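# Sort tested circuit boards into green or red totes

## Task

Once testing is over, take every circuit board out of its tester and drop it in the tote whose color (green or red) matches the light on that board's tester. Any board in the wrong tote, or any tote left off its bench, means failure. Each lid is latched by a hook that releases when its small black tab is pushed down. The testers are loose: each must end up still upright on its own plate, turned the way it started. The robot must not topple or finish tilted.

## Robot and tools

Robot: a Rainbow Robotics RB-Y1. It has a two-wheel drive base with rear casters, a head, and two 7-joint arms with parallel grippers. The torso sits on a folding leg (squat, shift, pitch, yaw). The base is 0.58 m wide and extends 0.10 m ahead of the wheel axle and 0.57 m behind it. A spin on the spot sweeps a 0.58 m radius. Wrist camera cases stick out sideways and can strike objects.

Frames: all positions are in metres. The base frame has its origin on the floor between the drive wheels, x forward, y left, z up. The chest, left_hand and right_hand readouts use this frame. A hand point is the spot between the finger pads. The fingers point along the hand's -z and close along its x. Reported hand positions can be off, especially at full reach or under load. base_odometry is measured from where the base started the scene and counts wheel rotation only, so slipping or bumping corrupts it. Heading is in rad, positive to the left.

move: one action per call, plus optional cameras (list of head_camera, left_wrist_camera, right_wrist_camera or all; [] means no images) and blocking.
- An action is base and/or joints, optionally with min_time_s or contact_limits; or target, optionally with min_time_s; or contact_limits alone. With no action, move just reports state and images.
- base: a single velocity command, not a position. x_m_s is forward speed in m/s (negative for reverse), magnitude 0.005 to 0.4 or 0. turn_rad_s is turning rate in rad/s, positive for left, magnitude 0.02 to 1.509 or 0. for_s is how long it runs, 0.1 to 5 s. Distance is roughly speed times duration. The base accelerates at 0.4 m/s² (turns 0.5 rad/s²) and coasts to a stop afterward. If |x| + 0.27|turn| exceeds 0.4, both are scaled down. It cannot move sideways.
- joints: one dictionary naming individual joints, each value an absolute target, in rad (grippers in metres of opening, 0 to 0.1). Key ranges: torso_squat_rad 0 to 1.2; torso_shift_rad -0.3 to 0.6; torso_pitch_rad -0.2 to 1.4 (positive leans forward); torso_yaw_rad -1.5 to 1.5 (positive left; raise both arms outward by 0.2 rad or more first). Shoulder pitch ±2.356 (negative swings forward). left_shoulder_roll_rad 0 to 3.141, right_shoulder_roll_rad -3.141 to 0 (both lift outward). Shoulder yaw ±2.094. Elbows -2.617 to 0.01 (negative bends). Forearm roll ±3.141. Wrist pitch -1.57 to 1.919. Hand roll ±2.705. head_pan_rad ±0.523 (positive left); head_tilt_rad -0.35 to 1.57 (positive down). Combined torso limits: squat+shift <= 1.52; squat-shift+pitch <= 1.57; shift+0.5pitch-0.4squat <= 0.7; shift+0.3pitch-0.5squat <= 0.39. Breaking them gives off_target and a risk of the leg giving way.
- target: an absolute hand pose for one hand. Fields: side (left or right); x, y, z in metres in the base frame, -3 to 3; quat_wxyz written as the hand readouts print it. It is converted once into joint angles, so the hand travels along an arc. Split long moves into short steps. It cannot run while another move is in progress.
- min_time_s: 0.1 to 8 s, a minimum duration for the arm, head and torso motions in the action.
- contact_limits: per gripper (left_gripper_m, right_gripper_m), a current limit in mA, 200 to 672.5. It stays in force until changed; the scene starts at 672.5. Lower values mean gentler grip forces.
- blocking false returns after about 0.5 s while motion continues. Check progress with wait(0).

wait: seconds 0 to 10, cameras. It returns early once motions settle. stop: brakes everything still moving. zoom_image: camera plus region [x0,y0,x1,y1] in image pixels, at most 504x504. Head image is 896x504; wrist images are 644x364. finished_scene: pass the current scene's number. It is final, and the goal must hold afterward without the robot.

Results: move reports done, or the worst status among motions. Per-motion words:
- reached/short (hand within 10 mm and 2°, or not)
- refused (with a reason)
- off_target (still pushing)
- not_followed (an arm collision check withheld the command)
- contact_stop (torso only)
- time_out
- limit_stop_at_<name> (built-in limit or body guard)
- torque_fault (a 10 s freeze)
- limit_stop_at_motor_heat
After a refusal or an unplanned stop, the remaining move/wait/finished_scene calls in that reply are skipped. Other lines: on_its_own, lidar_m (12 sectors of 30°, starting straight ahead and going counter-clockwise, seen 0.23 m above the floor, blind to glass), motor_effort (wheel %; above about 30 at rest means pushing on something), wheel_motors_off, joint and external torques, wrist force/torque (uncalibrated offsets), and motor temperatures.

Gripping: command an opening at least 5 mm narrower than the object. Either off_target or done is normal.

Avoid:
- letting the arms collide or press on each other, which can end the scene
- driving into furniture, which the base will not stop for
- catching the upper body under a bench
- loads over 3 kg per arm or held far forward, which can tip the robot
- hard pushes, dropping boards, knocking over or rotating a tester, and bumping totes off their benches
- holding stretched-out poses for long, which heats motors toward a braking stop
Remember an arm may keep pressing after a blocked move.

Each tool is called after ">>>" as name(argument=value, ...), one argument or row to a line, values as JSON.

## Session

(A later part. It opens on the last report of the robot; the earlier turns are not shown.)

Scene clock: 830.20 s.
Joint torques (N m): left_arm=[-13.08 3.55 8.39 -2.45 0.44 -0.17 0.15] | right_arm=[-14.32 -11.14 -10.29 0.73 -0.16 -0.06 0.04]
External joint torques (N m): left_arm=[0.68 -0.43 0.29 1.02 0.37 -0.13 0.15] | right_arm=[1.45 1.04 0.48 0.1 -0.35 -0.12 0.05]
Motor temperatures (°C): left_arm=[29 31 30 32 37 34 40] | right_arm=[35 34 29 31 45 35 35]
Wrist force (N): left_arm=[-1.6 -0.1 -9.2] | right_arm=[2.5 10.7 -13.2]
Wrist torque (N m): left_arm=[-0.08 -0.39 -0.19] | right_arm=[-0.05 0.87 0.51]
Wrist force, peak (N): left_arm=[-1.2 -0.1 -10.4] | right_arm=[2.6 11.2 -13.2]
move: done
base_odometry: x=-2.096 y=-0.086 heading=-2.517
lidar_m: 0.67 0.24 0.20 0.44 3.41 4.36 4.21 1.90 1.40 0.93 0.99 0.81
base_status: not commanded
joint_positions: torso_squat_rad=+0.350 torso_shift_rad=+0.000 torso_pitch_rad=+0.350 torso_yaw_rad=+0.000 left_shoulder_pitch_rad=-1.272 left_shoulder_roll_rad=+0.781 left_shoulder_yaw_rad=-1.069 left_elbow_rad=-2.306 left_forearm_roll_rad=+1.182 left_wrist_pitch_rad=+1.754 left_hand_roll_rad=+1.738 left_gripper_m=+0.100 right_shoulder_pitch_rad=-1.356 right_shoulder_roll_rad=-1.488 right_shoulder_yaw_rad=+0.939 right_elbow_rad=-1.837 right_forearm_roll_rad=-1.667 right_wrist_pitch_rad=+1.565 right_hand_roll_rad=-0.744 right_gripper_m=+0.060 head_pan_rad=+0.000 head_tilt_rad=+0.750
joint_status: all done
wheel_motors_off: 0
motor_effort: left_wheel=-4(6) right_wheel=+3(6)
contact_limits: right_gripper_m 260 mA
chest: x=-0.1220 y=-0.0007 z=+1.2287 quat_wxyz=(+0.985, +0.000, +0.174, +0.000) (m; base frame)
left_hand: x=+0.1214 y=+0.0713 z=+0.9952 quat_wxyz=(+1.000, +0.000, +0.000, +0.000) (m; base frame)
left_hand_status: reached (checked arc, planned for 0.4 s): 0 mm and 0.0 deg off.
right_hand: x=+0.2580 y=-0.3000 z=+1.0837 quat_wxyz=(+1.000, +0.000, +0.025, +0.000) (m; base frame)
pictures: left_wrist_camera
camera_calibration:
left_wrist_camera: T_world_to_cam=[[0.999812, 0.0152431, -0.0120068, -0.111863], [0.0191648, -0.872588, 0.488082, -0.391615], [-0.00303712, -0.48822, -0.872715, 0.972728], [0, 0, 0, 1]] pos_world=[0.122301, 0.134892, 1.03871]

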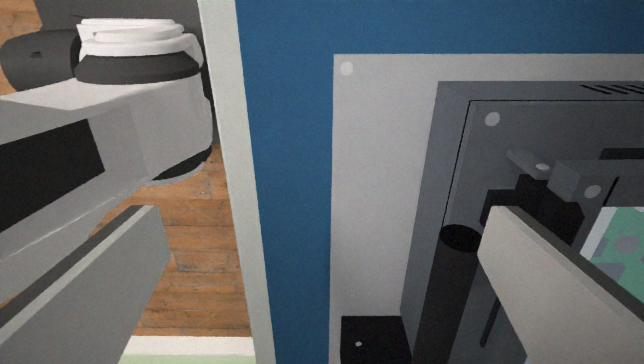

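>>> move(
  target={"side":"left","x":0.1265,"y":0.071,"z":0.984,"quat_wxyz":[1,0,0,0]},
  cameras=[],
)

>>> move(
  target={"side":"left","x":0.1265,"y":0.071,"z":0.976,"quat_wxyz":[1,0,0,0]},
  min_time_s=0.6,
  cameras=["left_wrist_camera","head_camera"],
)

Scene clock: 839.07 s.
Joint torques (N m): left_arm=[-12.76 3.67 7.56 -2.77 0.4 -0.09 0.09] | right_arm=[-14.2 -10.94 -10.79 0.71 -0.21 -0.08 0.05]
External joint torques (N m): left_arm=[1.08 -0.33 -0.59 0.93 0.33 -0.05 0.09] | right_arm=[1.57 1.25 -0.03 0.08 -0.39 -0.14 0.06]
Motor temperatures (°C): left_arm=[29 31 30 32 37 34 40] | right_arm=[35 34 29 31 45 35 35]
Wrist force (N): left_arm=[-1.7 0.1 -9.6] | right_arm=[2.5 10.7 -13.2]
Wrist torque (N m): left_arm=[-0.10 -0.40 -0.20] | right_arm=[-0.04 0.85 0.51]
Wrist force, peak (N): left_arm=[-1.8 0.2 -11.1] | right_arm=[2.7 11.1 -13.3]
move: done
base_odometry: x=-2.096 y=-0.086 heading=-2.517
lidar_m: 0.68 0.23 0.20 0.44 3.41 4.36 4.21 1.90 1.40 0.93 0.99 0.80
base_status: not commanded
joint_positions: torso_squat_rad=+0.350 torso_shift_rad=+0.000 torso_pitch_rad=+0.350 torso_yaw_rad=+0.000 left_shoulder_pitch_rad=-1.257 left_shoulder_roll_rad=+0.781 left_shoulder_yaw_rad=-1.087 left_elbow_rad=-2.275 left_forearm_roll_rad=+1.151 left_wrist_pitch_rad=+1.731 left_hand_roll_rad=+1.708 left_gripper_m=+0.100 right_shoulder_pitch_rad=-1.356 right_shoulder_roll_rad=-1.488 right_shoulder_yaw_rad=+0.939 right_elbow_rad=-1.837 right_forearm_roll_rad=-1.667 right_wrist_pitch_rad=+1.565 right_hand_roll_rad=-0.744 right_gripper_m=+0.060 head_pan_rad=+0.000 head_tilt_rad=+0.750
joint_status: all done
wheel_motors_off: 0
motor_effort: left_wheel=-6(7) right_wheel=+5(5)
contact_limits: right_gripper_m 260 mA
chest: x=-0.1220 y=-0.0007 z=+1.2287 quat_wxyz=(+0.985, +0.000, +0.174, +0.000) (m; base frame)
left_hand: x=+0.1263 y=+0.0715 z=+0.9845 quat_wxyz=(+1.000, +0.001, -0.001, +0.000) (m; base frame)
left_hand_status: reached (checked arc, planned for 0.2 s): 1 mm and 0.1 deg off.
right_hand: x=+0.2580 y=-0.3000 z=+1.0836 quat_wxyz=(+1.000, +0.000, +0.025, +0.000) (m; base frame)
pictures: none
No camera images: "cameras" was empty.

Scene clock: 840.00 s.
Joint torques (N m): left_arm=[-10.82 2.47 5.96 -1.7 0.27 -0.39 -0.32] | right_arm=[-14.57 -10.88 -11.04 0.75 -0.05 -0.1 0.06]
External joint torques (N m): left_arm=[2.97 -1.51 -2.19 2.18 0.21 -0.35 -0.32] | right_arm=[1.2 1.3 -0.28 0.12 -0.24 -0.16 0.07]
Motor temperatures (°C): left_arm=[29 31 30 32 37 34 40] | right_arm=[35 34 29 31 45 35 35]
Wrist force (N): left_arm=[-3.6 0.5 -4.1] | right_arm=[2.6 10.7 -13.2]
Wrist torque (N m): left_arm=[-0.09 -0.72 -0.21] | right_arm=[-0.02 0.89 0.53]
Wrist force, peak (N): left_arm=[-2.0 0.1 -9.6] | right_arm=[2.7 11.0 -13.3]
move: done
base_odometry: x=-2.096 y=-0.086 heading=-2.517
lidar_m: 0.67 0.24 0.21 0.45 3.41 4.37 4.21 1.91 1.41 0.94 0.99 0.80
base_status: not commanded
joint_positions: torso_squat_rad=+0.350 torso_shift_rad=+0.000 torso_pitch_rad=+0.350 torso_yaw_rad=+0.000 left_shoulder_pitch_rad=-1.243 left_shoulder_roll_rad=+0.778 left_shoulder_yaw_rad=-1.103 left_elbow_rad=-2.263 left_forearm_roll_rad=+1.126 left_wrist_pitch_rad=+1.715 left_hand_roll_rad=+1.697 left_gripper_m=+0.100 right_shoulder_pitch_rad=-1.356 right_shoulder_roll_rad=-1.488 right_shoulder_yaw_rad=+0.939 right_elbow_rad=-1.837 right_forearm_roll_rad=-1.667 right_wrist_pitch_rad=+1.565 right_hand_roll_rad=-0.744 right_gripper_m=+0.060 head_pan_rad=+0.000 head_tilt_rad=+0.750
joint_status: all done
wheel_motors_off: 0
motor_effort: left_wheel=-5(6) right_wheel=+4(6)
contact_limits: right_gripper_m 260 mA
chest: x=-0.1220 y=-0.0007 z=+1.2287 quat_wxyz=(+0.985, +0.000, +0.174, +0.000) (m; base frame)
left_hand: x=+0.1266 y=+0.0711 z=+0.9766 quat_wxyz=(+1.000, +0.000, -0.001, +0.000) (m; base frame)
left_hand_status: reached (checked arc, planned for 0.6 s): 1 mm and 0.1 deg off.
right_hand: x=+0.2580 y=-0.3000 z=+1.0837 quat_wxyz=(+1.000, +0.000, +0.025, +0.000) (m; base frame)
pictures: head_camera, left_wrist_camera
camera_calibration:
head_camera: T_world_to_cam=[[0.0366093, -0.998749, 0.0340669, -0.0492832], [-0.871654, -0.0485861, -0.487707, 0.717546], [0.488752, -0.01184, -0.872343, 1.18425], [0, 0, 0, 1]] pos_world=[0.0484514, -0.000337164, 1.3847]
left_wrist_camera: T_world_to_cam=[[0.999821, 0.0152565, -0.0112078, -0.11805], [0.0187876, -0.872341, 0.488537, -0.383155], [-0.00232365, -0.48866, -0.872471, 0.956114], [0, 0, 0, 1]] pos_world=[0.127449, 0.134774, 1.02004]

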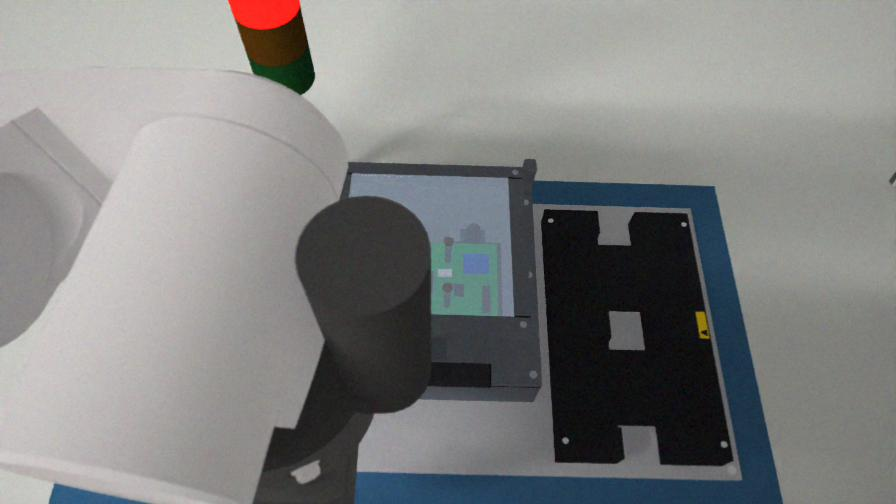

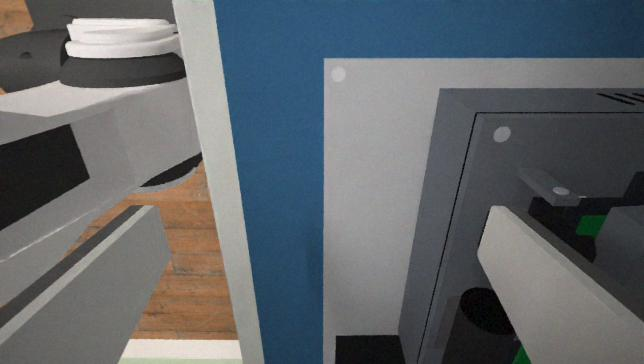

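Popped already (bar 387→~374, green visible).

>>> move(
  target={"side":"left","x":0.1255,"y":0.071,"z":1.01,"quat_wxyz":[1,0,0,0]},
  cameras=[],
)

>>> move(
  target={"side":"left","x":0.14,"y":0.2,"z":1.1,"quat_wxyz":[1,0,0,0]},
  cameras=[],
)

>>> move(
  target={"side":"left","x":0.26,"y":0.265,"z":1.13,"quat_wxyz":[0.97,-0.24,0,0]},
  cameras=[],
)

>>> move(
  target={"side":"right","x":0.17,"y":-0.015,"z":1.08,"quat_wxyz":[1,0,0,0]},
  cameras=["head_camera","right_wrist_camera"],
)

Scene clock: 846.17 s.
Joint torques (N m): left_arm=[-13 4.29 8.22 -2.78 0.12 0.03 0.16] | right_arm=[-13.87 -10.78 -10.58 0.73 -0.11 -0.01 0.01]
External joint torques (N m): left_arm=[1.02 0.17 0.01 0.28 0.05 0.07 0.16] | right_arm=[1.9 1.4 0.19 0.1 -0.3 -0.07 0.01]
Motor temperatures (°C): left_arm=[29 31 30 32 37 34 40] | right_arm=[35 34 29 31 45 35 35]
Wrist force (N): left_arm=[-1.5 0.2 -9.3] | right_arm=[2.7 10.8 -13.3]
Wrist torque (N m): left_arm=[-0.10 -0.39 -0.21] | right_arm=[-0.05 0.90 0.53]
Wrist force, peak (N): left_arm=[-1.7 0.3 -10.4] | right_arm=[2.6 11.2 -13.4]
move: done
base_odometry: x=-2.096 y=-0.086 heading=-2.517
lidar_m: 0.68 0.24 0.20 0.44 3.40 4.37 4.22 1.91 1.40 0.95 0.99 0.80
base_status: not commanded
joint_positions: torso_squat_rad=+0.350 torso_shift_rad=+0.000 torso_pitch_rad=+0.350 torso_yaw_rad=+0.000 left_shoulder_pitch_rad=-1.302 left_shoulder_roll_rad=+0.787 left_shoulder_yaw_rad=-1.032 left_elbow_rad=-2.307 left_forearm_roll_rad=+1.235 left_wrist_pitch_rad=+1.775 left_hand_roll_rad=+1.741 left_gripper_m=+0.100 right_shoulder_pitch_rad=-1.356 right_shoulder_roll_rad=-1.488 right_shoulder_yaw_rad=+0.939 right_elbow_rad=-1.837 right_forearm_roll_rad=-1.667 right_wrist_pitch_rad=+1.565 right_hand_roll_rad=-0.744 right_gripper_m=+0.060 head_pan_rad=+0.000 head_tilt_rad=+0.750
joint_status: all done
wheel_motors_off: 0
motor_effort: left_wheel=-4(7) right_wheel=+5(6)
contact_limits: right_gripper_m 260 mA
chest: x=-0.1220 y=-0.0007 z=+1.2287 quat_wxyz=(+0.985, +0.000, +0.174, +0.000) (m; base frame)
left_hand: x=+0.1255 y=+0.0709 z=+1.0100 quat_wxyz=(+1.000, +0.000, +0.000, +0.000) (m; base frame)
left_hand_status: reached (checked arc, planned for 0.3 s): 0 mm and 0.0 deg off.
right_hand: x=+0.2580 y=-0.3000 z=+1.0837 quat_wxyz=(+1.000, +0.000, +0.025, +0.000) (m; base frame)
pictures: none
No camera images: "cameras" was empty.

Scene clock: 847.50 s.
Joint torques (N m): left_arm=[-9.58 7.83 7.92 0.32 0.07 -0.29 0.38] | right_arm=[-14.36 -10.8 -10.81 0.59 -0.08 -0.02 0]
External joint torques (N m): left_arm=[1.66 -0.48 0 -0.25 0.03 -0.25 0.38] | right_arm=[1.41 1.39 -0.04 -0.04 -0.26 -0.08 0]
Motor temperatures (°C): left_arm=[29 31 30 32 37 34 40] | right_arm=[35 34 29 31 45 35 35]
Wrist force (N): left_arm=[-1.7 0.3 -9.5] | right_arm=[2.6 11.0 -13.2]
Wrist torque (N m): left_arm=[-0.10 -0.40 -0.19] | right_arm=[-0.10 0.89 0.51]
Wrist force, peak (N): left_arm=[-2.3 -0.2 -10.3] | right_arm=[2.8 11.1 -13.4]
move: done
base_odometry: x=-2.096 y=-0.086 heading=-2.517
lidar_m: 0.68 0.24 0.20 0.44 3.41 4.36 4.21 1.91 1.41 0.93 1.00 0.80
base_status: not commanded
joint_positions: torso_squat_rad=+0.350 torso_shift_rad=+0.000 torso_pitch_rad=+0.350 torso_yaw_rad=+0.000 left_shoulder_pitch_rad=-1.211 left_shoulder_roll_rad=+1.384 left_shoulder_yaw_rad=-0.640 left_elbow_rad=-2.462 left_forearm_roll_rad=+1.651 left_wrist_pitch_rad=+1.700 left_hand_roll_rad=+1.409 left_gripper_m=+0.100 right_shoulder_pitch_rad=-1.356 right_shoulder_roll_rad=-1.488 right_shoulder_yaw_rad=+0.939 right_elbow_rad=-1.837 right_forearm_roll_rad=-1.667 right_wrist_pitch_rad=+1.565 right_hand_roll_rad=-0.744 right_gripper_m=+0.060 head_pan_rad=+0.000 head_tilt_rad=+0.750
joint_status: all done
wheel_motors_off: 0
motor_effort: left_wheel=-5(7) right_wheel=+5(7)
contact_limits: right_gripper_m 260 mA
chest: x=-0.1220 y=-0.0007 z=+1.2287 quat_wxyz=(+0.985, +0.000, +0.174, +0.000) (m; base frame)
left_hand: x=+0.1403 y=+0.1999 z=+1.1003 quat_wxyz=(+1.000, +0.002, -0.002, +0.000) (m; base frame)
left_hand_status: reached (checked arc, planned for 0.9 s): 0 mm and 0.3 deg off.
right_hand: x=+0.2580 y=-0.3000 z=+1.0837 quat_wxyz=(+1.000, +0.000, +0.025, +0.000) (m; base frame)
pictures: none
No camera images: "cameras" was empty.

Scene clock: 848.93 s.
Joint torques (N m): left_arm=[-11.5 13.85 10.96 0.08 0.71 -0.45 0.51] | right_arm=[-14.4 -10.61 -10.58 0.69 -0.08 0.03 -0.02]
External joint torques (N m): left_arm=[1.43 -0.6 0.29 -0.13 -0.09 0.08 0.52] | right_arm=[1.37 1.57 0.19 0.06 -0.27 -0.03 -0.02]
Motor temperatures (°C): left_arm=[29 31 30 32 37 34 40] | right_arm=[35 34 29 31 45 35 35]
Wrist force (N): left_arm=[-1.7 3.0 -8.6] | right_arm=[2.5 10.8 -13.3]
Wrist torque (N m): left_arm=[-0.23 -0.37 -0.15] | right_arm=[-0.06 0.86 0.54]
Wrist force, peak (N): left_arm=[-1.9 0.1 -10.0] | right_arm=[2.7 11.1 -13.2]
move: done
base_odometry: x=-2.096 y=-0.086 heading=-2.517
lidar_m: 0.68 0.24 0.20 0.44 3.42 4.36 4.21 1.91 1.40 0.93 0.99 0.80
base_status: not commanded
joint_positions: torso_squat_rad=+0.350 torso_shift_rad=+0.000 torso_pitch_rad=+0.350 torso_yaw_rad=+0.000 left_shoulder_pitch_rad=-0.936 left_shoulder_roll_rad=+1.546 left_shoulder_yaw_rad=-0.434 left_elbow_rad=-1.766 left_forearm_roll_rad=+2.017 left_wrist_pitch_rad=+1.419 left_hand_roll_rad=+0.507 left_gripper_m=+0.100 right_shoulder_pitch_rad=-1.356 right_shoulder_roll_rad=-1.488 right_shoulder_yaw_rad=+0.939 right_elbow_rad=-1.837 right_forearm_roll_rad=-1.667 right_wrist_pitch_rad=+1.565 right_hand_roll_rad=-0.744 right_gripper_m=+0.060 head_pan_rad=+0.000 head_tilt_rad=+0.750
joint_status: all done
wheel_motors_off: 0
motor_effort: left_wheel=-5(6) right_wheel=+4(6)
contact_limits: right_gripper_m 260 mA
chest: x=-0.1220 y=-0.0007 z=+1.2287 quat_wxyz=(+0.985, +0.000, +0.174, +0.000) (m; base frame)
left_hand: x=+0.2599 y=+0.2647 z=+1.1304 quat_wxyz=(+0.971, -0.240, -0.003, +0.001) (m; base frame)
left_hand_status: reached (checked arc, planned for 1.0 s): 1 mm and 0.3 deg off.
right_hand: x=+0.2580 y=-0.3000 z=+1.0836 quat_wxyz=(+1.000, +0.000, +0.025, +0.000) (m; base frame)
pictures: none
No camera images: "cameras" was empty.

Scene clock: 850.57 s.
Joint torques (N m): left_arm=[-11.73 13.7 10.99 0.04 0.82 -0.5 0.48] | right_arm=[-17.21 -6.33 -9 -0.34 0.2 0.14 0.41]
External joint torques (N m): left_arm=[1.21 -0.74 0.32 -0.16 0.01 0.03 0.48] | right_arm=[1.79 -0.69 1.41 0.33 -0.01 0.14 0.41]
Motor temperatures (°C): left_arm=[29 31 30 32 37 34 40] | right_arm=[35 34 29 31 45 35 35]
Wrist force (N): left_arm=[-1.8 3.1 -8.5] | right_arm=[2.1 10.9 -13.3]
Wrist torque (N m): left_arm=[-0.22 -0.38 -0.14] | right_arm=[-0.08 0.84 0.54]
Wrist force, peak (N): left_arm=[-1.7 3.4 -8.9] | right_arm=[2.8 11.3 -13.6]
move: done
base_odometry: x=-2.096 y=-0.086 heading=-2.517
lidar_m: 0.68 0.23 0.20 0.44 3.42 4.37 4.21 1.91 1.40 0.94 0.99 0.80
base_status: not commanded
joint_positions: torso_squat_rad=+0.350 torso_shift_rad=+0.000 torso_pitch_rad=+0.350 torso_yaw_rad=+0.000 left_shoulder_pitch_rad=-0.936 left_shoulder_roll_rad=+1.546 left_shoulder_yaw_rad=-0.434 left_elbow_rad=-1.766 left_forearm_roll_rad=+2.017 left_wrist_pitch_rad=+1.419 left_hand_roll_rad=+0.507 left_gripper_m=+0.100 right_shoulder_pitch_rad=-1.696 right_shoulder_roll_rad=-0.706 right_shoulder_yaw_rad=+1.080 right_elbow_rad=-2.025 right_forearm_roll_rad=-1.520 right_wrist_pitch_rad=+1.703 right_hand_roll_rad=-1.722 right_gripper_m=+0.060 head_pan_rad=+0.000 head_tilt_rad=+0.750
joint_status: all done
wheel_motors_off: 0
motor_effort: left_wheel=-5(7) right_wheel=+6(6)
contact_limits: right_gripper_m 260 mA
chest: x=-0.1220 y=-0.0007 z=+1.2287 quat_wxyz=(+0.985, +0.000, +0.174, +0.000) (m; base frame)
left_hand: x=+0.2599 y=+0.2646 z=+1.1304 quat_wxyz=(+0.971, -0.240, -0.003, +0.001) (m; base frame)
right_hand: x=+0.1699 y=-0.0150 z=+1.0802 quat_wxyz=(+1.000, +0.000, +0.000, +0.000) (m; base frame)
right_hand_status: reached (checked arc, planned for 1.1 s): 0 mm and 0.1 deg off.
pictures: head_camera, right_wrist_camera
camera_calibration:
head_camera: T_world_to_cam=[[0.0366224, -0.998751, 0.0339896, -0.0492246], [-0.871687, -0.048559, -0.487651, 0.717513], [0.488692, -0.0117694, -0.872377, 1.18426], [0, 0, 0, 1]] pos_world=[0.0485132, -0.000383423, 1.38469]
right_wrist_camera: T_world_to_cam=[[-0.99964, 0.0201358, -0.0177172, 0.191717], [0.0101522, 0.895503, 0.444939, -0.435746], [0.024825, 0.444599, -0.895386, 1.04134], [0, 0, 0, 1]] pos_world=[0.170221, -0.0766285, 1.12968]

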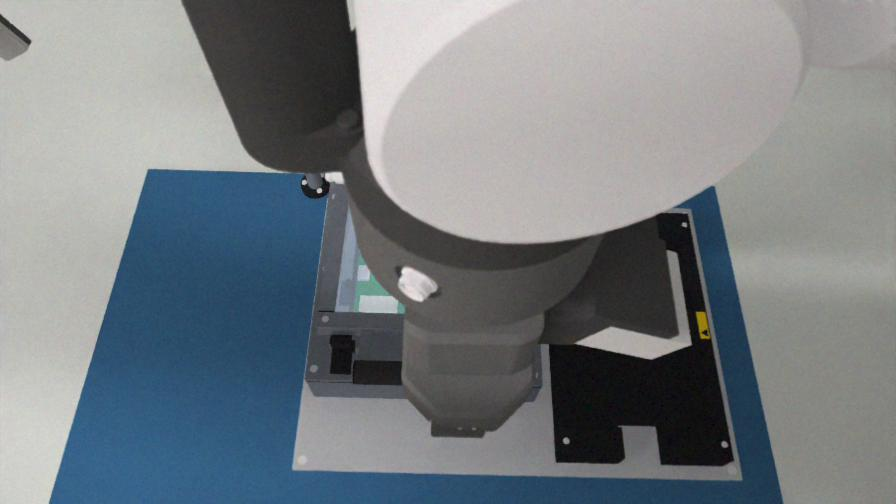

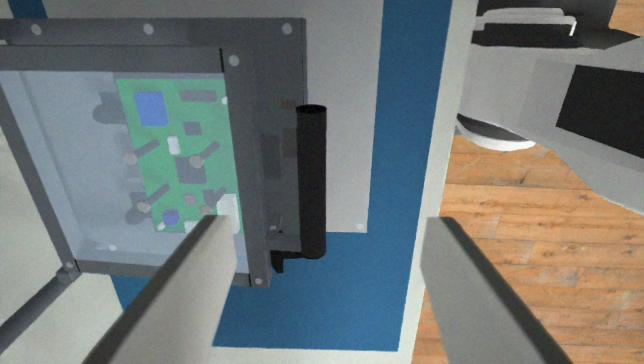

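>>> move(
  target={"side":"right","x":0.18,"y":0.01,"z":1.03,"quat_wxyz":[1,0,0,0]},
  cameras=["right_wrist_camera"],
)

Scene clock: 862.73 s.
Joint torques (N m): left_arm=[-11.51 13.69 11.03 0.04 0.88 -0.51 0.43] | right_arm=[-18.09 -4.3 -10.08 -1.03 -0.13 0.11 0.24]
External joint torques (N m): left_arm=[1.42 -0.76 0.36 -0.16 0.08 0.02 0.44] | right_arm=[1.48 0.83 0.5 0.68 -0.34 0.1 0.24]
Motor temperatures (°C): left_arm=[29 31 30 32 37 34 40] | right_arm=[35 34 29 31 45 35 35]
Wrist force (N): left_arm=[-1.6 3.1 -8.7] | right_arm=[2.0 10.6 -13.2]
Wrist torque (N m): left_arm=[-0.23 -0.36 -0.14] | right_arm=[-0.01 0.83 0.52]
Wrist force, peak (N): left_arm=[-1.7 3.1 -9.1] | right_arm=[2.0 11.1 -15.0]
move: done
base_odometry: x=-2.096 y=-0.086 heading=-2.517
lidar_m: 0.67 0.24 0.20 0.45 3.41 4.36 4.21 1.90 1.41 0.93 0.99 0.81
base_status: not commanded
joint_positions: torso_squat_rad=+0.350 torso_shift_rad=+0.000 torso_pitch_rad=+0.350 torso_yaw_rad=+0.000 left_shoulder_pitch_rad=-0.936 left_shoulder_roll_rad=+1.546 left_shoulder_yaw_rad=-0.434 left_elbow_rad=-1.766 left_forearm_roll_rad=+2.017 left_wrist_pitch_rad=+1.419 left_hand_roll_rad=+0.507 left_gripper_m=+0.100 right_shoulder_pitch_rad=-1.644 right_shoulder_roll_rad=-0.600 right_shoulder_yaw_rad=+1.176 right_elbow_rad=-1.898 right_forearm_roll_rad=-1.388 right_wrist_pitch_rad=+1.630 right_hand_roll_rad=-1.679 right_gripper_m=+0.060 head_pan_rad=+0.000 head_tilt_rad=+0.750
joint_status: all done
wheel_motors_off: 0
motor_effort: left_wheel=-5(6) right_wheel=+6(6)
contact_limits: right_gripper_m 260 mA
chest: x=-0.1220 y=-0.0007 z=+1.2287 quat_wxyz=(+0.985, +0.000, +0.174, +0.000) (m; base frame)
left_hand: x=+0.2599 y=+0.2647 z=+1.1304 quat_wxyz=(+0.971, -0.240, -0.003, +0.001) (m; base frame)
right_hand: x=+0.1798 y=+0.0096 z=+1.0303 quat_wxyz=(+1.000, +0.000, -0.001, +0.000) (m; base frame)
right_hand_status: reached (checked arc, planned for 0.4 s): 1 mm and 0.1 deg off.
pictures: right_wrist_camera
camera_calibration:
right_wrist_camera: T_world_to_cam=[[-0.999626, 0.0203251, -0.0183032, 0.200892], [0.0100769, 0.895781, 0.444382, -0.435093], [0.0254278, 0.444031, -0.89565, 0.985659], [0, 0, 0, 1]] pos_world=[0.180138, -0.0519989, 1.07983]

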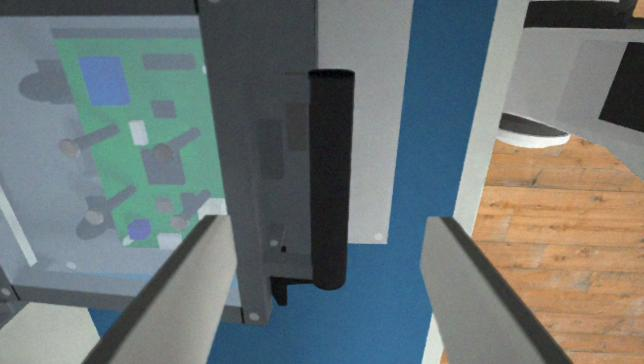

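>>> move(
  target={"side":"right","x":0.181,"y":0.009,"z":1.01,"quat_wxyz":[1,0,0,0]},
  cameras=[],
)

>>> move(
  joints={"right_gripper_m":0.036},
  cameras=["right_wrist_camera"],
)

Scene clock: 868.70 s.
Joint torques (N m): left_arm=[-11.66 13.7 10.95 0.32 0.91 -0.57 0.46] | right_arm=[-18.2 -3.66 -9.7 -1.4 -0.02 -0.05 0.16]
External joint torques (N m): left_arm=[1.28 -0.74 0.28 0.12 0.1 -0.05 0.46] | right_arm=[1.34 1.28 0.84 0.67 -0.23 -0.05 0.16]
Motor temperatures (°C): left_arm=[29 31 30 32 37 34 40] | right_arm=[35 34 29 31 45 35 35]
Wrist force (N): left_arm=[-1.6 3.1 -8.4] | right_arm=[1.8 10.7 -13.1]
Wrist torque (N m): left_arm=[-0.22 -0.36 -0.15] | right_arm=[-0.05 0.80 0.52]
Wrist force, peak (N): left_arm=[-1.5 3.4 -9.0] | right_arm=[1.7 11.3 -14.5]
move: done
base_odometry: x=-2.096 y=-0.086 heading=-2.517
lidar_m: 0.68 0.24 0.20 0.45 3.41 4.37 4.21 1.91 1.40 0.94 0.99 0.80
base_status: not commanded
joint_positions: torso_squat_rad=+0.350 torso_shift_rad=+0.000 torso_pitch_rad=+0.350 torso_yaw_rad=+0.000 left_shoulder_pitch_rad=-0.936 left_shoulder_roll_rad=+1.546 left_shoulder_yaw_rad=-0.434 left_elbow_rad=-1.766 left_forearm_roll_rad=+2.017 left_wrist_pitch_rad=+1.419 left_hand_roll_rad=+0.507 left_gripper_m=+0.100 right_shoulder_pitch_rad=-1.610 right_shoulder_roll_rad=-0.590 right_shoulder_yaw_rad=+1.210 right_elbow_rad=-1.879 right_forearm_roll_rad=-1.343 right_wrist_pitch_rad=+1.597 right_hand_roll_rad=-1.663 right_gripper_m=+0.060 head_pan_rad=+0.000 head_tilt_rad=+0.750
joint_status: all done
wheel_motors_off: 0
motor_effort: left_wheel=-5(6) right_wheel=+6(7)
contact_limits: right_gripper_m 260 mA
chest: x=-0.1220 y=-0.0007 z=+1.2287 quat_wxyz=(+0.985, +0.000, +0.174, +0.000) (m; base frame)
left_hand: x=+0.2599 y=+0.2646 z=+1.1304 quat_wxyz=(+0.971, -0.240, -0.003, +0.001) (m; base frame)
right_hand: x=+0.1811 y=+0.0090 z=+1.0101 quat_wxyz=(+1.000, +0.000, +0.000, +0.000) (m; base frame)
right_hand_status: reached (checked arc, planned for 0.2 s): 0 mm and 0.0 deg off.
pictures: none
No camera images: "cameras" was empty.

Scene clock: 869.43 s.
Joint torques (N m): left_arm=[-11.91 13.62 11.1 0.12 0.92 -0.48 0.55] | right_arm=[-18.15 -3.5 -9.6 -1.48 -0.02 -0.06 0.13]
External joint torques (N m): left_arm=[1.02 -0.82 0.43 -0.08 0.12 0.05 0.56] | right_arm=[1.39 1.43 0.94 0.59 -0.23 -0.06 0.13]
Motor temperatures (°C): left_arm=[29 31 30 32 37 34 40] | right_arm=[35 34 29 31 45 35 35]
Wrist force (N): left_arm=[-1.4 3.0 -8.7] | right_arm=[2.1 10.8 -13.1]
Wrist torque (N m): left_arm=[-0.22 -0.34 -0.15] | right_arm=[-0.05 0.82 0.52]
Wrist force, peak (N): left_arm=[-1.5 3.1 -9.0] | right_arm=[2.2 10.9 -13.4]
move: done
base_odometry: x=-2.096 y=-0.086 heading=-2.517
lidar_m: 0.68 0.25 0.20 0.43 3.41 4.36 4.21 1.90 1.41 0.94 0.99 0.80
base_status: not commanded
joint_positions: torso_squat_rad=+0.350 torso_shift_rad=+0.000 torso_pitch_rad=+0.350 torso_yaw_rad=+0.000 left_shoulder_pitch_rad=-0.936 left_shoulder_roll_rad=+1.546 left_shoulder_yaw_rad=-0.434 left_elbow_rad=-1.766 left_forearm_roll_rad=+2.017 left_wrist_pitch_rad=+1.419 left_hand_roll_rad=+0.507 left_gripper_m=+0.100 right_shoulder_pitch_rad=-1.610 right_shoulder_roll_rad=-0.590 right_shoulder_yaw_rad=+1.210 right_elbow_rad=-1.879 right_forearm_roll_rad=-1.343 right_wrist_pitch_rad=+1.597 right_hand_roll_rad=-1.663 right_gripper_m=+0.036 head_pan_rad=+0.000 head_tilt_rad=+0.750
joint_status: all done
wheel_motors_off: 0
motor_effort: left_wheel=-6(6) right_wheel=+5(6)
contact_limits: right_gripper_m 260 mA
chest: x=-0.1220 y=-0.0007 z=+1.2287 quat_wxyz=(+0.985, +0.000, +0.174, +0.000) (m; base frame)
left_hand: x=+0.2599 y=+0.2646 z=+1.1304 quat_wxyz=(+0.971, -0.240, -0.003, +0.001) (m; base frame)
right_hand: x=+0.1811 y=+0.0090 z=+1.0101 quat_wxyz=(+1.000, +0.000, +0.000, +0.000) (m; base frame)
pictures: right_wrist_camera
camera_calibration:
right_wrist_camera: T_world_to_cam=[[-0.999642, 0.0204083, -0.0172814, 0.200797], [0.0106108, 0.895871, 0.444187, -0.425417], [0.024547, 0.443845, -0.895767, 0.968098], [0, 0, 0, 1]] pos_world=[0.181475, -0.0526637, 1.05963]

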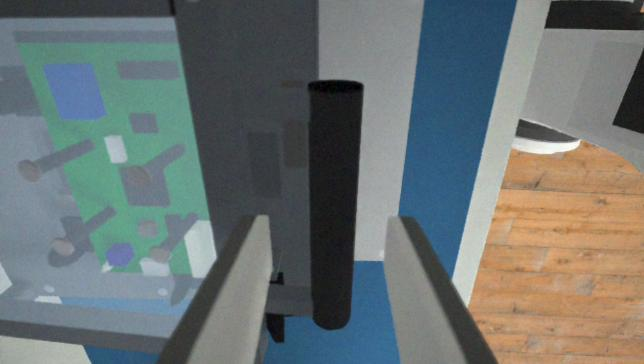

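>>> move(
  target={"side":"right","x":0.181,"y":0.009,"z":0.992,"quat_wxyz":[1,0,0,0]},
  cameras=["right_wrist_camera"],
)

>>> move(
  target={"side":"right","x":0.181,"y":0.009,"z":0.982,"quat_wxyz":[1,0,0,0]},
  min_time_s=0.5,
  cameras=["right_wrist_camera"],
)

Scene clock: 876.07 s.
Joint torques (N m): left_arm=[-12 13.94 10.97 0.22 0.89 -0.51 0.44] | right_arm=[-18.19 -3.33 -9.67 -1.53 -0.01 -0.04 0.2]
External joint torques (N m): left_arm=[0.94 -0.51 0.3 0.02 0.09 0.02 0.45] | right_arm=[1.27 1.4 0.79 0.84 -0.22 -0.05 0.2]
Motor temperatures (°C): left_arm=[29 31 30 32 37 34 40] | right_arm=[35 34 29 31 45 35 35]
Wrist force (N): left_arm=[-1.5 3.0 -8.5] | right_arm=[2.2 10.7 -13.3]
Wrist torque (N m): left_arm=[-0.23 -0.34 -0.15] | right_arm=[-0.06 0.87 0.52]
Wrist force, peak (N): left_arm=[-1.8 3.3 -9.2] | right_arm=[1.7 11.1 -14.4]
move: done
base_odometry: x=-2.096 y=-0.086 heading=-2.517
lidar_m: 0.68 0.24 0.20 0.44 3.42 4.37 4.21 1.92 1.41 0.94 1.00 0.80
base_status: not commanded
joint_positions: torso_squat_rad=+0.350 torso_shift_rad=+0.000 torso_pitch_rad=+0.350 torso_yaw_rad=+0.000 left_shoulder_pitch_rad=-0.936 left_shoulder_roll_rad=+1.546 left_shoulder_yaw_rad=-0.434 left_elbow_rad=-1.766 left_forearm_roll_rad=+2.017 left_wrist_pitch_rad=+1.419 left_hand_roll_rad=+0.507 left_gripper_m=+0.100 right_shoulder_pitch_rad=-1.581 right_shoulder_roll_rad=-0.579 right_shoulder_yaw_rad=+1.240 right_elbow_rad=-1.861 right_forearm_roll_rad=-1.304 right_wrist_pitch_rad=+1.567 right_hand_roll_rad=-1.653 right_gripper_m=+0.036 head_pan_rad=+0.000 head_tilt_rad=+0.750
joint_status: all done
wheel_motors_off: 0
motor_effort: left_wheel=-5(7) right_wheel=+4(6)
contact_limits: right_gripper_m 260 mA
chest: x=-0.1220 y=-0.0008 z=+1.2287 quat_wxyz=(+0.985, +0.000, +0.174, +0.000) (m; base frame)
left_hand: x=+0.2599 y=+0.2646 z=+1.1304 quat_wxyz=(+0.971, -0.240, -0.003, +0.001) (m; base frame)
right_hand: x=+0.1811 y=+0.0090 z=+0.9921 quat_wxyz=(+1.000, +0.000, +0.000, +0.000) (m; base frame)
right_hand_status: reached (checked arc, planned for 0.2 s): 0 mm and 0.0 deg off.
pictures: right_wrist_camera
camera_calibration:
right_wrist_camera: T_world_to_cam=[[-0.999642, 0.0204052, -0.0173259, 0.200531], [0.0105884, 0.895872, 0.444186, -0.417433], [0.0245855, 0.443843, -0.895767, 0.951979], [0, 0, 0, 1]] pos_world=[0.181474, -0.0526549, 1.04164]

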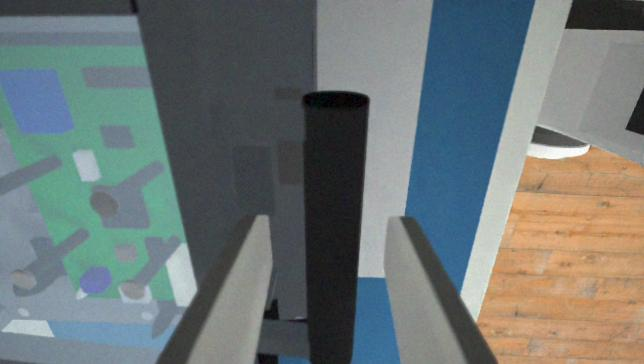

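Scene clock: 876.90 s.
Joint torques (N m): left_arm=[-11.78 13.83 10.86 0.29 0.91 -0.48 0.52] | right_arm=[-16.42 -2.16 -9.03 -1.58 0.25 -0.29 0.33]
External joint torques (N m): left_arm=[1.15 -0.61 0.19 0.09 0.11 0.05 0.53] | right_arm=[3 2.47 1.38 0.95 0.04 -0.29 0.33]
Motor temperatures (°C): left_arm=[29 31 30 32 37 34 40] | right_arm=[35 34 29 31 45 35 35]
Wrist force (N): left_arm=[-1.4 2.9 -8.5] | right_arm=[2.2 10.4 -13.3]
Wrist torque (N m): left_arm=[-0.22 -0.34 -0.14] | right_arm=[-0.02 0.85 0.53]
Wrist force, peak (N): left_arm=[-1.7 3.2 -9.3] | right_arm=[2.3 10.8 -13.6]
move: done
base_odometry: x=-2.096 y=-0.086 heading=-2.517
lidar_m: 0.68 0.24 0.20 0.44 3.42 4.37 4.21 1.90 1.40 0.94 0.99 0.80
base_status: not commanded
joint_positions: torso_squat_rad=+0.350 torso_shift_rad=+0.000 torso_pitch_rad=+0.350 torso_yaw_rad=+0.000 left_shoulder_pitch_rad=-0.936 left_shoulder_roll_rad=+1.546 left_shoulder_yaw_rad=-0.434 left_elbow_rad=-1.766 left_forearm_roll_rad=+2.017 left_wrist_pitch_rad=+1.419 left_hand_roll_rad=+0.507 left_gripper_m=+0.100 right_shoulder_pitch_rad=-1.566 right_shoulder_roll_rad=-0.573 right_shoulder_yaw_rad=+1.256 right_elbow_rad=-1.851 right_forearm_roll_rad=-1.282 right_wrist_pitch_rad=+1.551 right_hand_roll_rad=-1.648 right_gripper_m=+0.036 head_pan_rad=+0.000 head_tilt_rad=+0.750
joint_status: all done
wheel_motors_off: 0
motor_effort: left_wheel=-6(6) right_wheel=+6(6)
contact_limits: right_gripper_m 260 mA
chest: x=-0.1220 y=-0.0008 z=+1.2287 quat_wxyz=(+0.985, +0.000, +0.174, +0.000) (m; base frame)
left_hand: x=+0.2599 y=+0.2646 z=+1.1304 quat_wxyz=(+0.971, -0.240, -0.003, +0.001) (m; base frame)
right_hand: x=+0.1811 y=+0.0088 z=+0.9826 quat_wxyz=(+1.000, +0.000, +0.000, +0.000) (m; base frame)
right_hand_status: reached (checked arc, planned for 0.5 s): 1 mm and 0.0 deg off.
pictures: right_wrist_camera
camera_calibration:
right_wrist_camera: T_world_to_cam=[[-0.999637, 0.0202387, -0.0178016, 0.200791], [0.0102276, 0.895872, 0.444194, -0.412983], [0.0249378, 0.44385, -0.895754, 0.943424], [0, 0, 0, 1]] pos_world=[0.181415, -0.0528227, 1.03209]

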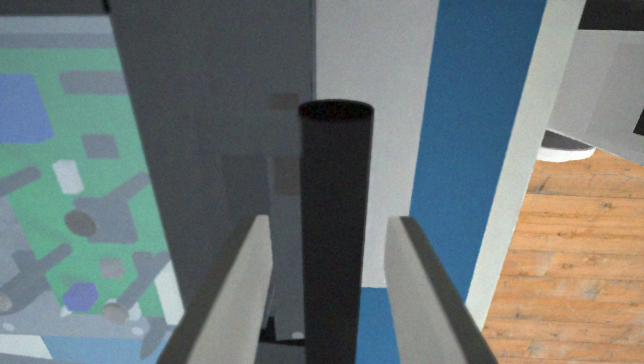

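>>> move(
  joints={"right_gripper_m":0.008},
  cameras=[],
)

>>> move(
  target={"side":"right","x":0.182,"y":0.009,"z":0.988,"quat_wxyz":[1,0,0,0]},
  cameras=["right_wrist_camera","head_camera"],
)

Scene clock: 882.03 s.
Joint torques (N m): left_arm=[-11.78 13.72 10.96 0.34 0.88 -0.54 0.4] | right_arm=[-18.05 -4.28 -9.95 -0.42 2.04 -0.27 0.33]
External joint torques (N m): left_arm=[1.16 -0.72 0.29 0.13 0.08 -0.01 0.41] | right_arm=[1.35 0.33 0.46 2.11 1.83 -0.27 0.33]
Motor temperatures (°C): left_arm=[29 31 30 32 37 34 40] | right_arm=[35 34 29 31 45 35 35]
Wrist force (N): left_arm=[-1.4 3.1 -8.8] | right_arm=[-7.2 9.5 -11.7]
Wrist torque (N m): left_arm=[-0.22 -0.36 -0.15] | right_arm=[-0.08 0.97 0.43]
Wrist force, peak (N): left_arm=[-1.6 3.1 -9.0] | right_arm=[-6.7 9.7 -16.8]
move: off_target
base_odometry: x=-2.096 y=-0.086 heading=-2.517
lidar_m: 0.68 0.24 0.20 0.45 3.41 4.36 4.21 1.90 1.41 0.94 0.99 0.81
base_status: not commanded
joint_positions: torso_squat_rad=+0.350 torso_shift_rad=+0.000 torso_pitch_rad=+0.350 torso_yaw_rad=+0.000 left_shoulder_pitch_rad=-0.936 left_shoulder_roll_rad=+1.546 left_shoulder_yaw_rad=-0.434 left_elbow_rad=-1.766 left_forearm_roll_rad=+2.017 left_wrist_pitch_rad=+1.419 left_hand_roll_rad=+0.507 left_gripper_m=+0.100 right_shoulder_pitch_rad=-1.566 right_shoulder_roll_rad=-0.573 right_shoulder_yaw_rad=+1.256 right_elbow_rad=-1.851 right_forearm_roll_rad=-1.283 right_wrist_pitch_rad=+1.551 right_hand_roll_rad=-1.648 right_gripper_m=+0.015 head_pan_rad=+0.000 head_tilt_rad=+0.750
joint_status: right_gripper_m off_target (ended at +0.015, target +0.008)
wheel_motors_off: 0
motor_effort: left_wheel=-6(7) right_wheel=+6(6)
contact_limits: right_gripper_m 260 mA
chest: x=-0.1221 y=-0.0008 z=+1.2287 quat_wxyz=(+0.985, +0.000, +0.174, +0.000) (m; base frame)
left_hand: x=+0.2598 y=+0.2646 z=+1.1304 quat_wxyz=(+0.971, -0.240, -0.003, +0.001) (m; base frame)
right_hand: x=+0.1805 y=+0.0089 z=+0.9824 quat_wxyz=(+1.000, +0.000, +0.000, +0.000) (m; base frame)
pictures: none
No camera images: "cameras" was empty.

Scene clock: 882.57 s.
Joint torques (N m): left_arm=[-12.03 13.51 10.81 0.3 0.85 -0.55 0.49] | right_arm=[-21.25 -6.13 -12.05 0.21 2.76 -0.37 0.33]
External joint torques (N m): left_arm=[0.9 -0.94 0.14 0.1 0.05 -0.03 0.5] | right_arm=[-1.78 -1.45 -1.61 2.65 2.56 -0.37 0.33]
Motor temperatures (°C): left_arm=[29 31 30 32 37 34 40] | right_arm=[35 34 29 31 45 35 35]
Wrist force (N): left_arm=[-1.4 3.0 -8.7] | right_arm=[-8.3 8.2 -15.8]
Wrist torque (N m): left_arm=[-0.21 -0.33 -0.15] | right_arm=[-0.13 1.06 0.45]
Wrist force, peak (N): left_arm=[-1.6 3.5 -8.9] | right_arm=[-11.8 13.3 -14.6]
move: done
base_odometry: x=-2.096 y=-0.086 heading=-2.517
lidar_m: 0.67 0.24 0.20 0.44 3.41 4.36 4.21 1.90 1.40 0.94 0.99 0.80
base_status: not commanded
joint_positions: torso_squat_rad=+0.350 torso_shift_rad=+0.000 torso_pitch_rad=+0.350 torso_yaw_rad=+0.000 left_shoulder_pitch_rad=-0.936 left_shoulder_roll_rad=+1.546 left_shoulder_yaw_rad=-0.434 left_elbow_rad=-1.766 left_forearm_roll_rad=+2.017 left_wrist_pitch_rad=+1.419 left_hand_roll_rad=+0.507 left_gripper_m=+0.100 right_shoulder_pitch_rad=-1.575 right_shoulder_roll_rad=-0.575 right_shoulder_yaw_rad=+1.247 right_elbow_rad=-1.853 right_forearm_roll_rad=-1.296 right_wrist_pitch_rad=+1.559 right_hand_roll_rad=-1.647 right_gripper_m=+0.015 head_pan_rad=+0.000 head_tilt_rad=+0.750
joint_status: all done
wheel_motors_off: 0
motor_effort: left_wheel=-4(6) right_wheel=+7(7)
contact_limits: right_gripper_m 260 mA
chest: x=-0.1221 y=-0.0008 z=+1.2287 quat_wxyz=(+0.985, +0.000, +0.174, +0.000) (m; base frame)
left_hand: x=+0.2598 y=+0.2646 z=+1.1304 quat_wxyz=(+0.971, -0.240, -0.003, +0.001) (m; base frame)
right_hand: x=+0.1813 y=+0.0090 z=+0.9877 quat_wxyz=(+1.000, +0.000, +0.001, +0.000) (m; base frame)
right_hand_status: reached (checked arc, planned for 0.1 s): 1 mm and 0.1 deg off.
pictures: head_camera, right_wrist_camera
camera_calibration:
head_camera: T_world_to_cam=[[0.0366031, -0.998752, 0.0339737, -0.0492174], [-0.871649, -0.0485353, -0.487722, 0.717521], [0.488762, -0.0117611, -0.872338, 1.18427], [0, 0, 0, 1]] pos_world=[0.0484019, -0.000402645, 1.38471]
right_wrist_camera: T_world_to_cam=[[-0.999692, 0.0193167, -0.0155546, 0.1989], [0.0104084, 0.896051, 0.443828, -0.415133], [0.022511, 0.44353, -0.895977, 0.948546], [0, 0, 0, 1]] pos_world=[0.181806, -0.0525702, 1.03722]

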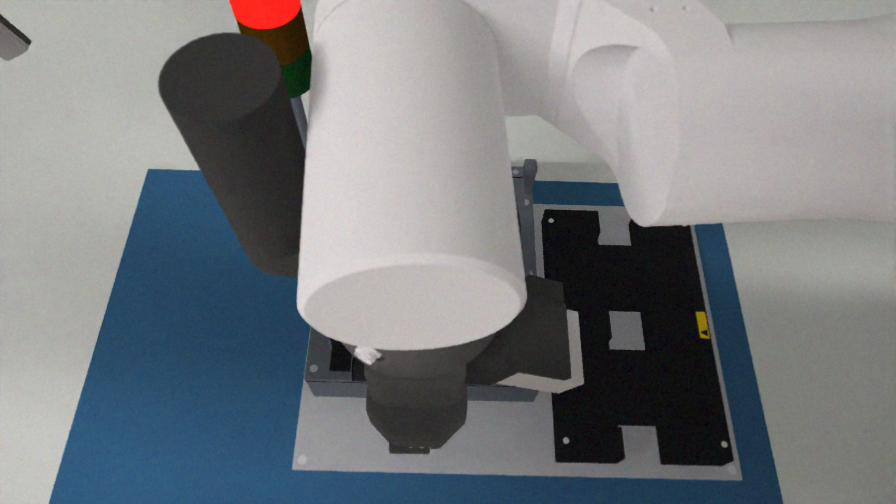

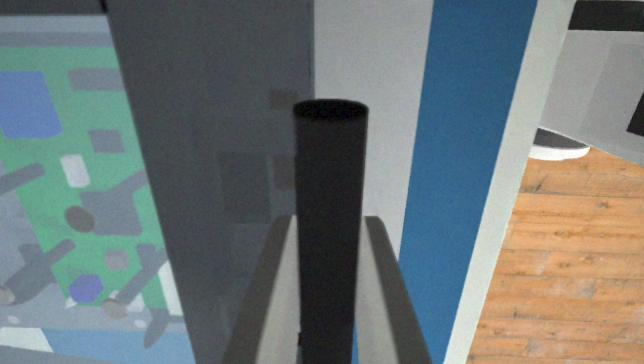

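>>> move(
  target={"side":"right","x":0.1815,"y":0.0095,"z":1.0,"quat_wxyz":[1,0,0,0]},
  cameras=[],
)

>>> move(
  target={"side":"right","x":0.187,"y":0.0095,"z":1.02,"quat_wxyz":[1,0,0,0]},
  cameras=["head_camera"],
)

Scene clock: 893.40 s.
Joint torques (N m): left_arm=[-11.88 13.75 10.99 0.19 0.9 -0.5 0.46] | right_arm=[-19.99 -3.51 -12.2 -2.54 0.01 -0.99 0.1]
External joint torques (N m): left_arm=[1.05 -0.7 0.32 -0.01 0.1 0.03 0.46] | right_arm=[-0.47 1.28 -1.71 -0.3 -0.19 -1 0.1]
Motor temperatures (°C): left_arm=[29 31 30 32 37 34 40] | right_arm=[35 34 29 31 45 35 35]
Wrist force (N): left_arm=[-1.8 2.9 -8.7] | right_arm=[4.4 6.0 -16.5]
Wrist torque (N m): left_arm=[-0.21 -0.37 -0.16] | right_arm=[-0.12 0.91 0.42]
Wrist force, peak (N): left_arm=[-1.6 3.2 -9.1] | right_arm=[9.2 6.6 -20.3]
move: done
base_odometry: x=-2.096 y=-0.086 heading=-2.517
lidar_m: 0.68 0.24 0.20 0.43 3.41 4.37 4.20 1.91 1.41 0.94 1.00 0.80
base_status: not commanded
joint_positions: torso_squat_rad=+0.350 torso_shift_rad=+0.000 torso_pitch_rad=+0.350 torso_yaw_rad=+0.000 left_shoulder_pitch_rad=-0.936 left_shoulder_roll_rad=+1.546 left_shoulder_yaw_rad=-0.434 left_elbow_rad=-1.766 left_forearm_roll_rad=+2.017 left_wrist_pitch_rad=+1.419 left_hand_roll_rad=+0.507 left_gripper_m=+0.100 right_shoulder_pitch_rad=-1.594 right_shoulder_roll_rad=-0.582 right_shoulder_yaw_rad=+1.228 right_elbow_rad=-1.865 right_forearm_roll_rad=-1.320 right_wrist_pitch_rad=+1.580 right_hand_roll_rad=-1.655 right_gripper_m=+0.015 head_pan_rad=+0.000 head_tilt_rad=+0.750
joint_status: all done
wheel_motors_off: 0
motor_effort: left_wheel=-4(6) right_wheel=+7(7)
contact_limits: right_gripper_m 260 mA
chest: x=-0.1219 y=-0.0008 z=+1.2287 quat_wxyz=(+0.985, +0.000, +0.174, +0.000) (m; base frame)
left_hand: x=+0.2599 y=+0.2646 z=+1.1304 quat_wxyz=(+0.971, -0.240, -0.003, +0.001) (m; base frame)
right_hand: x=+0.1816 y=+0.0093 z=+0.9994 quat_wxyz=(+1.000, +0.000, +0.000, +0.000) (m; base frame)
right_hand_status: reached (checked arc, planned for 0.2 s): 1 mm and 0.0 deg off.
pictures: none
No camera images: "cameras" was empty.

Scene clock: 894.20 s.
Joint torques (N m): left_arm=[-12.04 13.6 10.87 0.24 0.93 -0.48 0.51] | right_arm=[-20.26 -5.46 -11.44 -1.26 0.78 0.03 0.25]
External joint torques (N m): left_arm=[0.89 -0.85 0.2 0.04 0.12 0.05 0.51] | right_arm=[-0.5 -0.35 -0.85 0.64 0.57 0 0.25]
Motor temperatures (°C): left_arm=[29 31 30 32 37 34 40] | right_arm=[35 34 29 31 45 35 35]
Wrist force (N): left_arm=[-1.4 3.1 -8.6] | right_arm=[-1.9 9.9 -13.2]
Wrist torque (N m): left_arm=[-0.23 -0.34 -0.15] | right_arm=[-0.08 0.98 0.42]
Wrist force, peak (N): left_arm=[-1.2 3.4 -9.2] | right_arm=[-1.3 16.8 -19.0]
move: done
base_odometry: x=-2.096 y=-0.086 heading=-2.517
lidar_m: 0.68 0.24 0.20 0.44 3.41 4.36 4.21 1.90 1.41 0.94 0.99 0.80
base_status: not commanded
joint_positions: torso_squat_rad=+0.350 torso_shift_rad=+0.000 torso_pitch_rad=+0.350 torso_yaw_rad=+0.000 left_shoulder_pitch_rad=-0.936 left_shoulder_roll_rad=+1.546 left_shoulder_yaw_rad=-0.434 left_elbow_rad=-1.766 left_forearm_roll_rad=+2.017 left_wrist_pitch_rad=+1.419 left_hand_roll_rad=+0.507 left_gripper_m=+0.100 right_shoulder_pitch_rad=-1.628 right_shoulder_roll_rad=-0.593 right_shoulder_yaw_rad=+1.193 right_elbow_rad=-1.864 right_forearm_roll_rad=-1.365 right_wrist_pitch_rad=+1.608 right_hand_roll_rad=-1.646 right_gripper_m=+0.015 head_pan_rad=+0.000 head_tilt_rad=+0.750
joint_status: all done
wheel_motors_off: 0
motor_effort: left_wheel=-4(6) right_wheel=+5(8)
contact_limits: right_gripper_m 260 mA
chest: x=-0.1220 y=-0.0008 z=+1.2287 quat_wxyz=(+0.985, +0.000, +0.174, +0.000) (m; base frame)
left_hand: x=+0.2599 y=+0.2646 z=+1.1304 quat_wxyz=(+0.971, -0.240, -0.003, +0.001) (m; base frame)
right_hand: x=+0.1865 y=+0.0098 z=+1.0192 quat_wxyz=(+1.000, +0.000, +0.000, +0.001) (m; base frame)
right_hand_status: reached (checked arc, planned for 0.2 s): 1 mm and 0.1 deg off.
pictures: head_camera
camera_calibration:
head_camera: T_world_to_cam=[[0.0365726, -0.998753, 0.0339787, -0.049233], [-0.87169, -0.0485102, -0.487651, 0.717496], [0.488691, -0.0117843, -0.872377, 1.18427], [0, 0, 0, 1]] pos_world=[0.0484945, -0.000410055, 1.38469]

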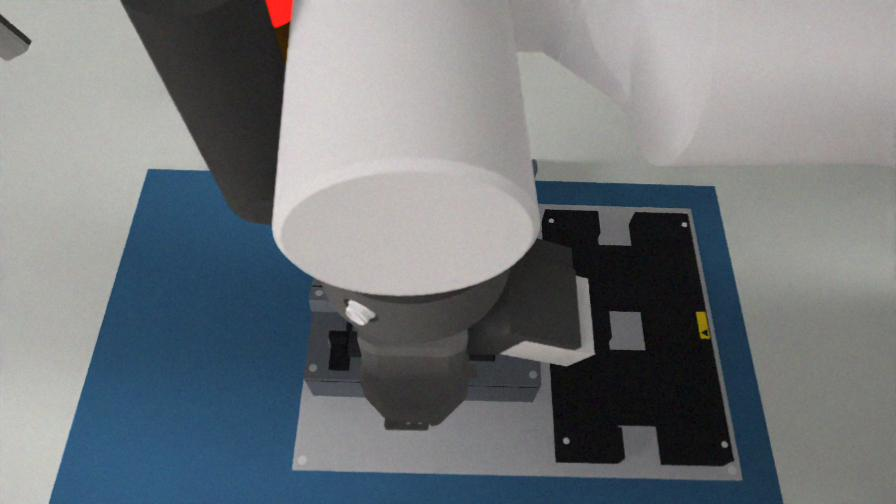

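>>> move(
  target={"side":"right","x":0.1935,"y":0.0095,"z":1.0435,"quat_wxyz":[1,0,0,0]},
  cameras=[],
)

>>> move(
  target={"side":"right","x":0.2035,"y":0.0095,"z":1.068,"quat_wxyz":[1,0,0,0]},
  cameras=["head_camera"],
)

Scene clock: 899.90 s.
Joint torques (N m): left_arm=[-12.11 13.57 10.91 0.26 0.86 -0.51 0.52] | right_arm=[-19.29 -5.02 -11.4 -1.61 -0.57 0.18 0.26]
External joint torques (N m): left_arm=[0.83 -0.87 0.24 0.06 0.05 0.01 0.53] | right_arm=[0.78 0.45 -0.72 -0.15 -0.78 0.2 0.26]
Motor temperatures (°C): left_arm=[29 32 30 32 37 34 40] | right_arm=[36 34 29 31 45 35 35]
Wrist force (N): left_arm=[-1.6 3.0 -8.6] | right_arm=[4.8 11.7 -17.6]
Wrist torque (N m): left_arm=[-0.22 -0.37 -0.16] | right_arm=[-0.02 0.89 0.42]
Wrist force, peak (N): left_arm=[-1.7 3.2 -8.9] | right_arm=[12.9 12.6 -22.8]
move: done
base_odometry: x=-2.096 y=-0.086 heading=-2.517
lidar_m: 0.68 0.24 0.20 0.43 3.41 4.36 4.21 1.91 1.41 0.93 0.99 0.81
base_status: not commanded
joint_positions: torso_squat_rad=+0.350 torso_shift_rad=+0.000 torso_pitch_rad=+0.350 torso_yaw_rad=+0.000 left_shoulder_pitch_rad=-0.936 left_shoulder_roll_rad=+1.546 left_shoulder_yaw_rad=-0.434 left_elbow_rad=-1.766 left_forearm_roll_rad=+2.017 left_wrist_pitch_rad=+1.419 left_hand_roll_rad=+0.507 left_gripper_m=+0.100 right_shoulder_pitch_rad=-1.671 right_shoulder_roll_rad=-0.607 right_shoulder_yaw_rad=+1.151 right_elbow_rad=-1.850 right_forearm_roll_rad=-1.421 right_wrist_pitch_rad=+1.645 right_hand_roll_rad=-1.631 right_gripper_m=+0.015 head_pan_rad=+0.000 head_tilt_rad=+0.750
joint_status: all done
wheel_motors_off: 0
motor_effort: left_wheel=-5(7) right_wheel=+5(7)
contact_limits: right_gripper_m 260 mA
chest: x=-0.1219 y=-0.0007 z=+1.2287 quat_wxyz=(+0.985, +0.000, +0.174, +0.000) (m; base frame)
left_hand: x=+0.2599 y=+0.2647 z=+1.1303 quat_wxyz=(+0.971, -0.240, -0.003, +0.001) (m; base frame)
right_hand: x=+0.1936 y=+0.0095 z=+1.0434 quat_wxyz=(+1.000, +0.000, +0.000, +0.000) (m; base frame)
right_hand_status: reached (checked arc, planned for 0.2 s): 0 mm and 0.0 deg off.
pictures: none
No camera images: "cameras" was empty.

Scene clock: 900.70 s.
Joint torques (N m): left_arm=[-11.88 13.4 10.9 0.28 0.94 -0.49 0.5] | right_arm=[-20.27 -4.26 -12.18 -2.44 -1.77 0.31 0.2]
External joint torques (N m): left_arm=[1.05 -1.05 0.23 0.08 0.13 0.03 0.51] | right_arm=[0.21 1.59 -1.45 -1.4 -1.98 0.29 0.2]
Motor temperatures (°C): left_arm=[29 32 30 32 37 34 40] | right_arm=[36 34 29 31 45 35 35]
Wrist force (N): left_arm=[-1.6 3.2 -8.9] | right_arm=[9.8 12.1 -22.6]
Wrist torque (N m): left_arm=[-0.24 -0.35 -0.15] | right_arm=[-0.04 0.81 0.51]
Wrist force, peak (N): left_arm=[-1.8 3.2 -8.9] | right_arm=[11.9 12.0 -25.2]
move: done
base_odometry: x=-2.096 y=-0.086 heading=-2.517
lidar_m: 0.68 0.24 0.19 0.44 3.42 4.36 4.21 1.90 1.41 0.94 0.98 0.80
base_status: not commanded
joint_positions: torso_squat_rad=+0.350 torso_shift_rad=+0.000 torso_pitch_rad=+0.350 torso_yaw_rad=+0.000 left_shoulder_pitch_rad=-0.936 left_shoulder_roll_rad=+1.546 left_shoulder_yaw_rad=-0.434 left_elbow_rad=-1.766 left_forearm_roll_rad=+2.017 left_wrist_pitch_rad=+1.419 left_hand_roll_rad=+0.507 left_gripper_m=+0.100 right_shoulder_pitch_rad=-1.716 right_shoulder_roll_rad=-0.617 right_shoulder_yaw_rad=+1.110 right_elbow_rad=-1.815 right_forearm_roll_rad=-1.474 right_wrist_pitch_rad=+1.681 right_hand_roll_rad=-1.601 right_gripper_m=+0.015 head_pan_rad=+0.000 head_tilt_rad=+0.750
joint_status: all done
wheel_motors_off: 0
motor_effort: left_wheel=-6(7) right_wheel=+5(6)
contact_limits: right_gripper_m 260 mA
chest: x=-0.1218 y=-0.0007 z=+1.2287 quat_wxyz=(+0.985, +0.000, +0.174, +0.000) (m; base frame)
left_hand: x=+0.2601 y=+0.2647 z=+1.1303 quat_wxyz=(+0.971, -0.240, -0.003, +0.001) (m; base frame)
right_hand: x=+0.2038 y=+0.0093 z=+1.0678 quat_wxyz=(+1.000, +0.000, +0.000, +0.000) (m; base frame)
right_hand_status: reached (checked arc, planned for 0.2 s): 0 mm and 0.0 deg off.
pictures: head_camera
camera_calibration:
head_camera: T_world_to_cam=[[0.0366153, -0.998751, 0.034001, -0.0492326], [-0.871827, -0.048555, -0.487402, 0.71733], [0.488444, -0.0117966, -0.872515, 1.18429], [0, 0, 0, 1]] pos_world=[0.0487293, -0.000370575, 1.38462]

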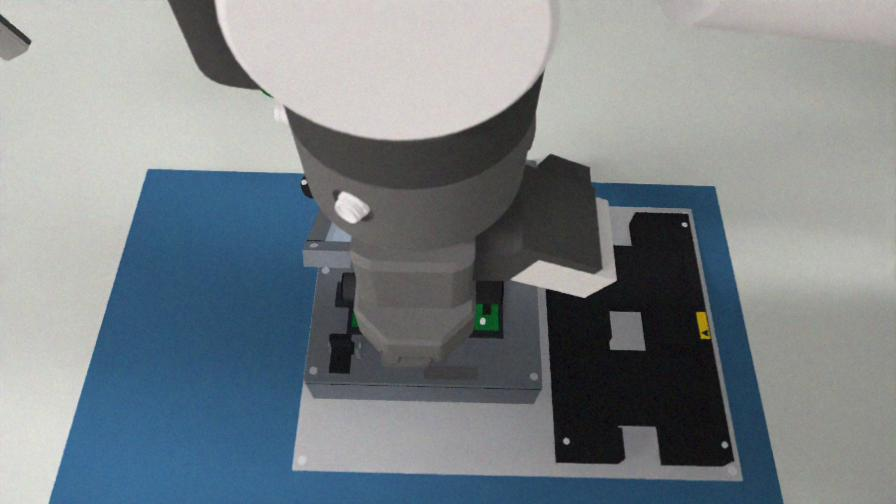

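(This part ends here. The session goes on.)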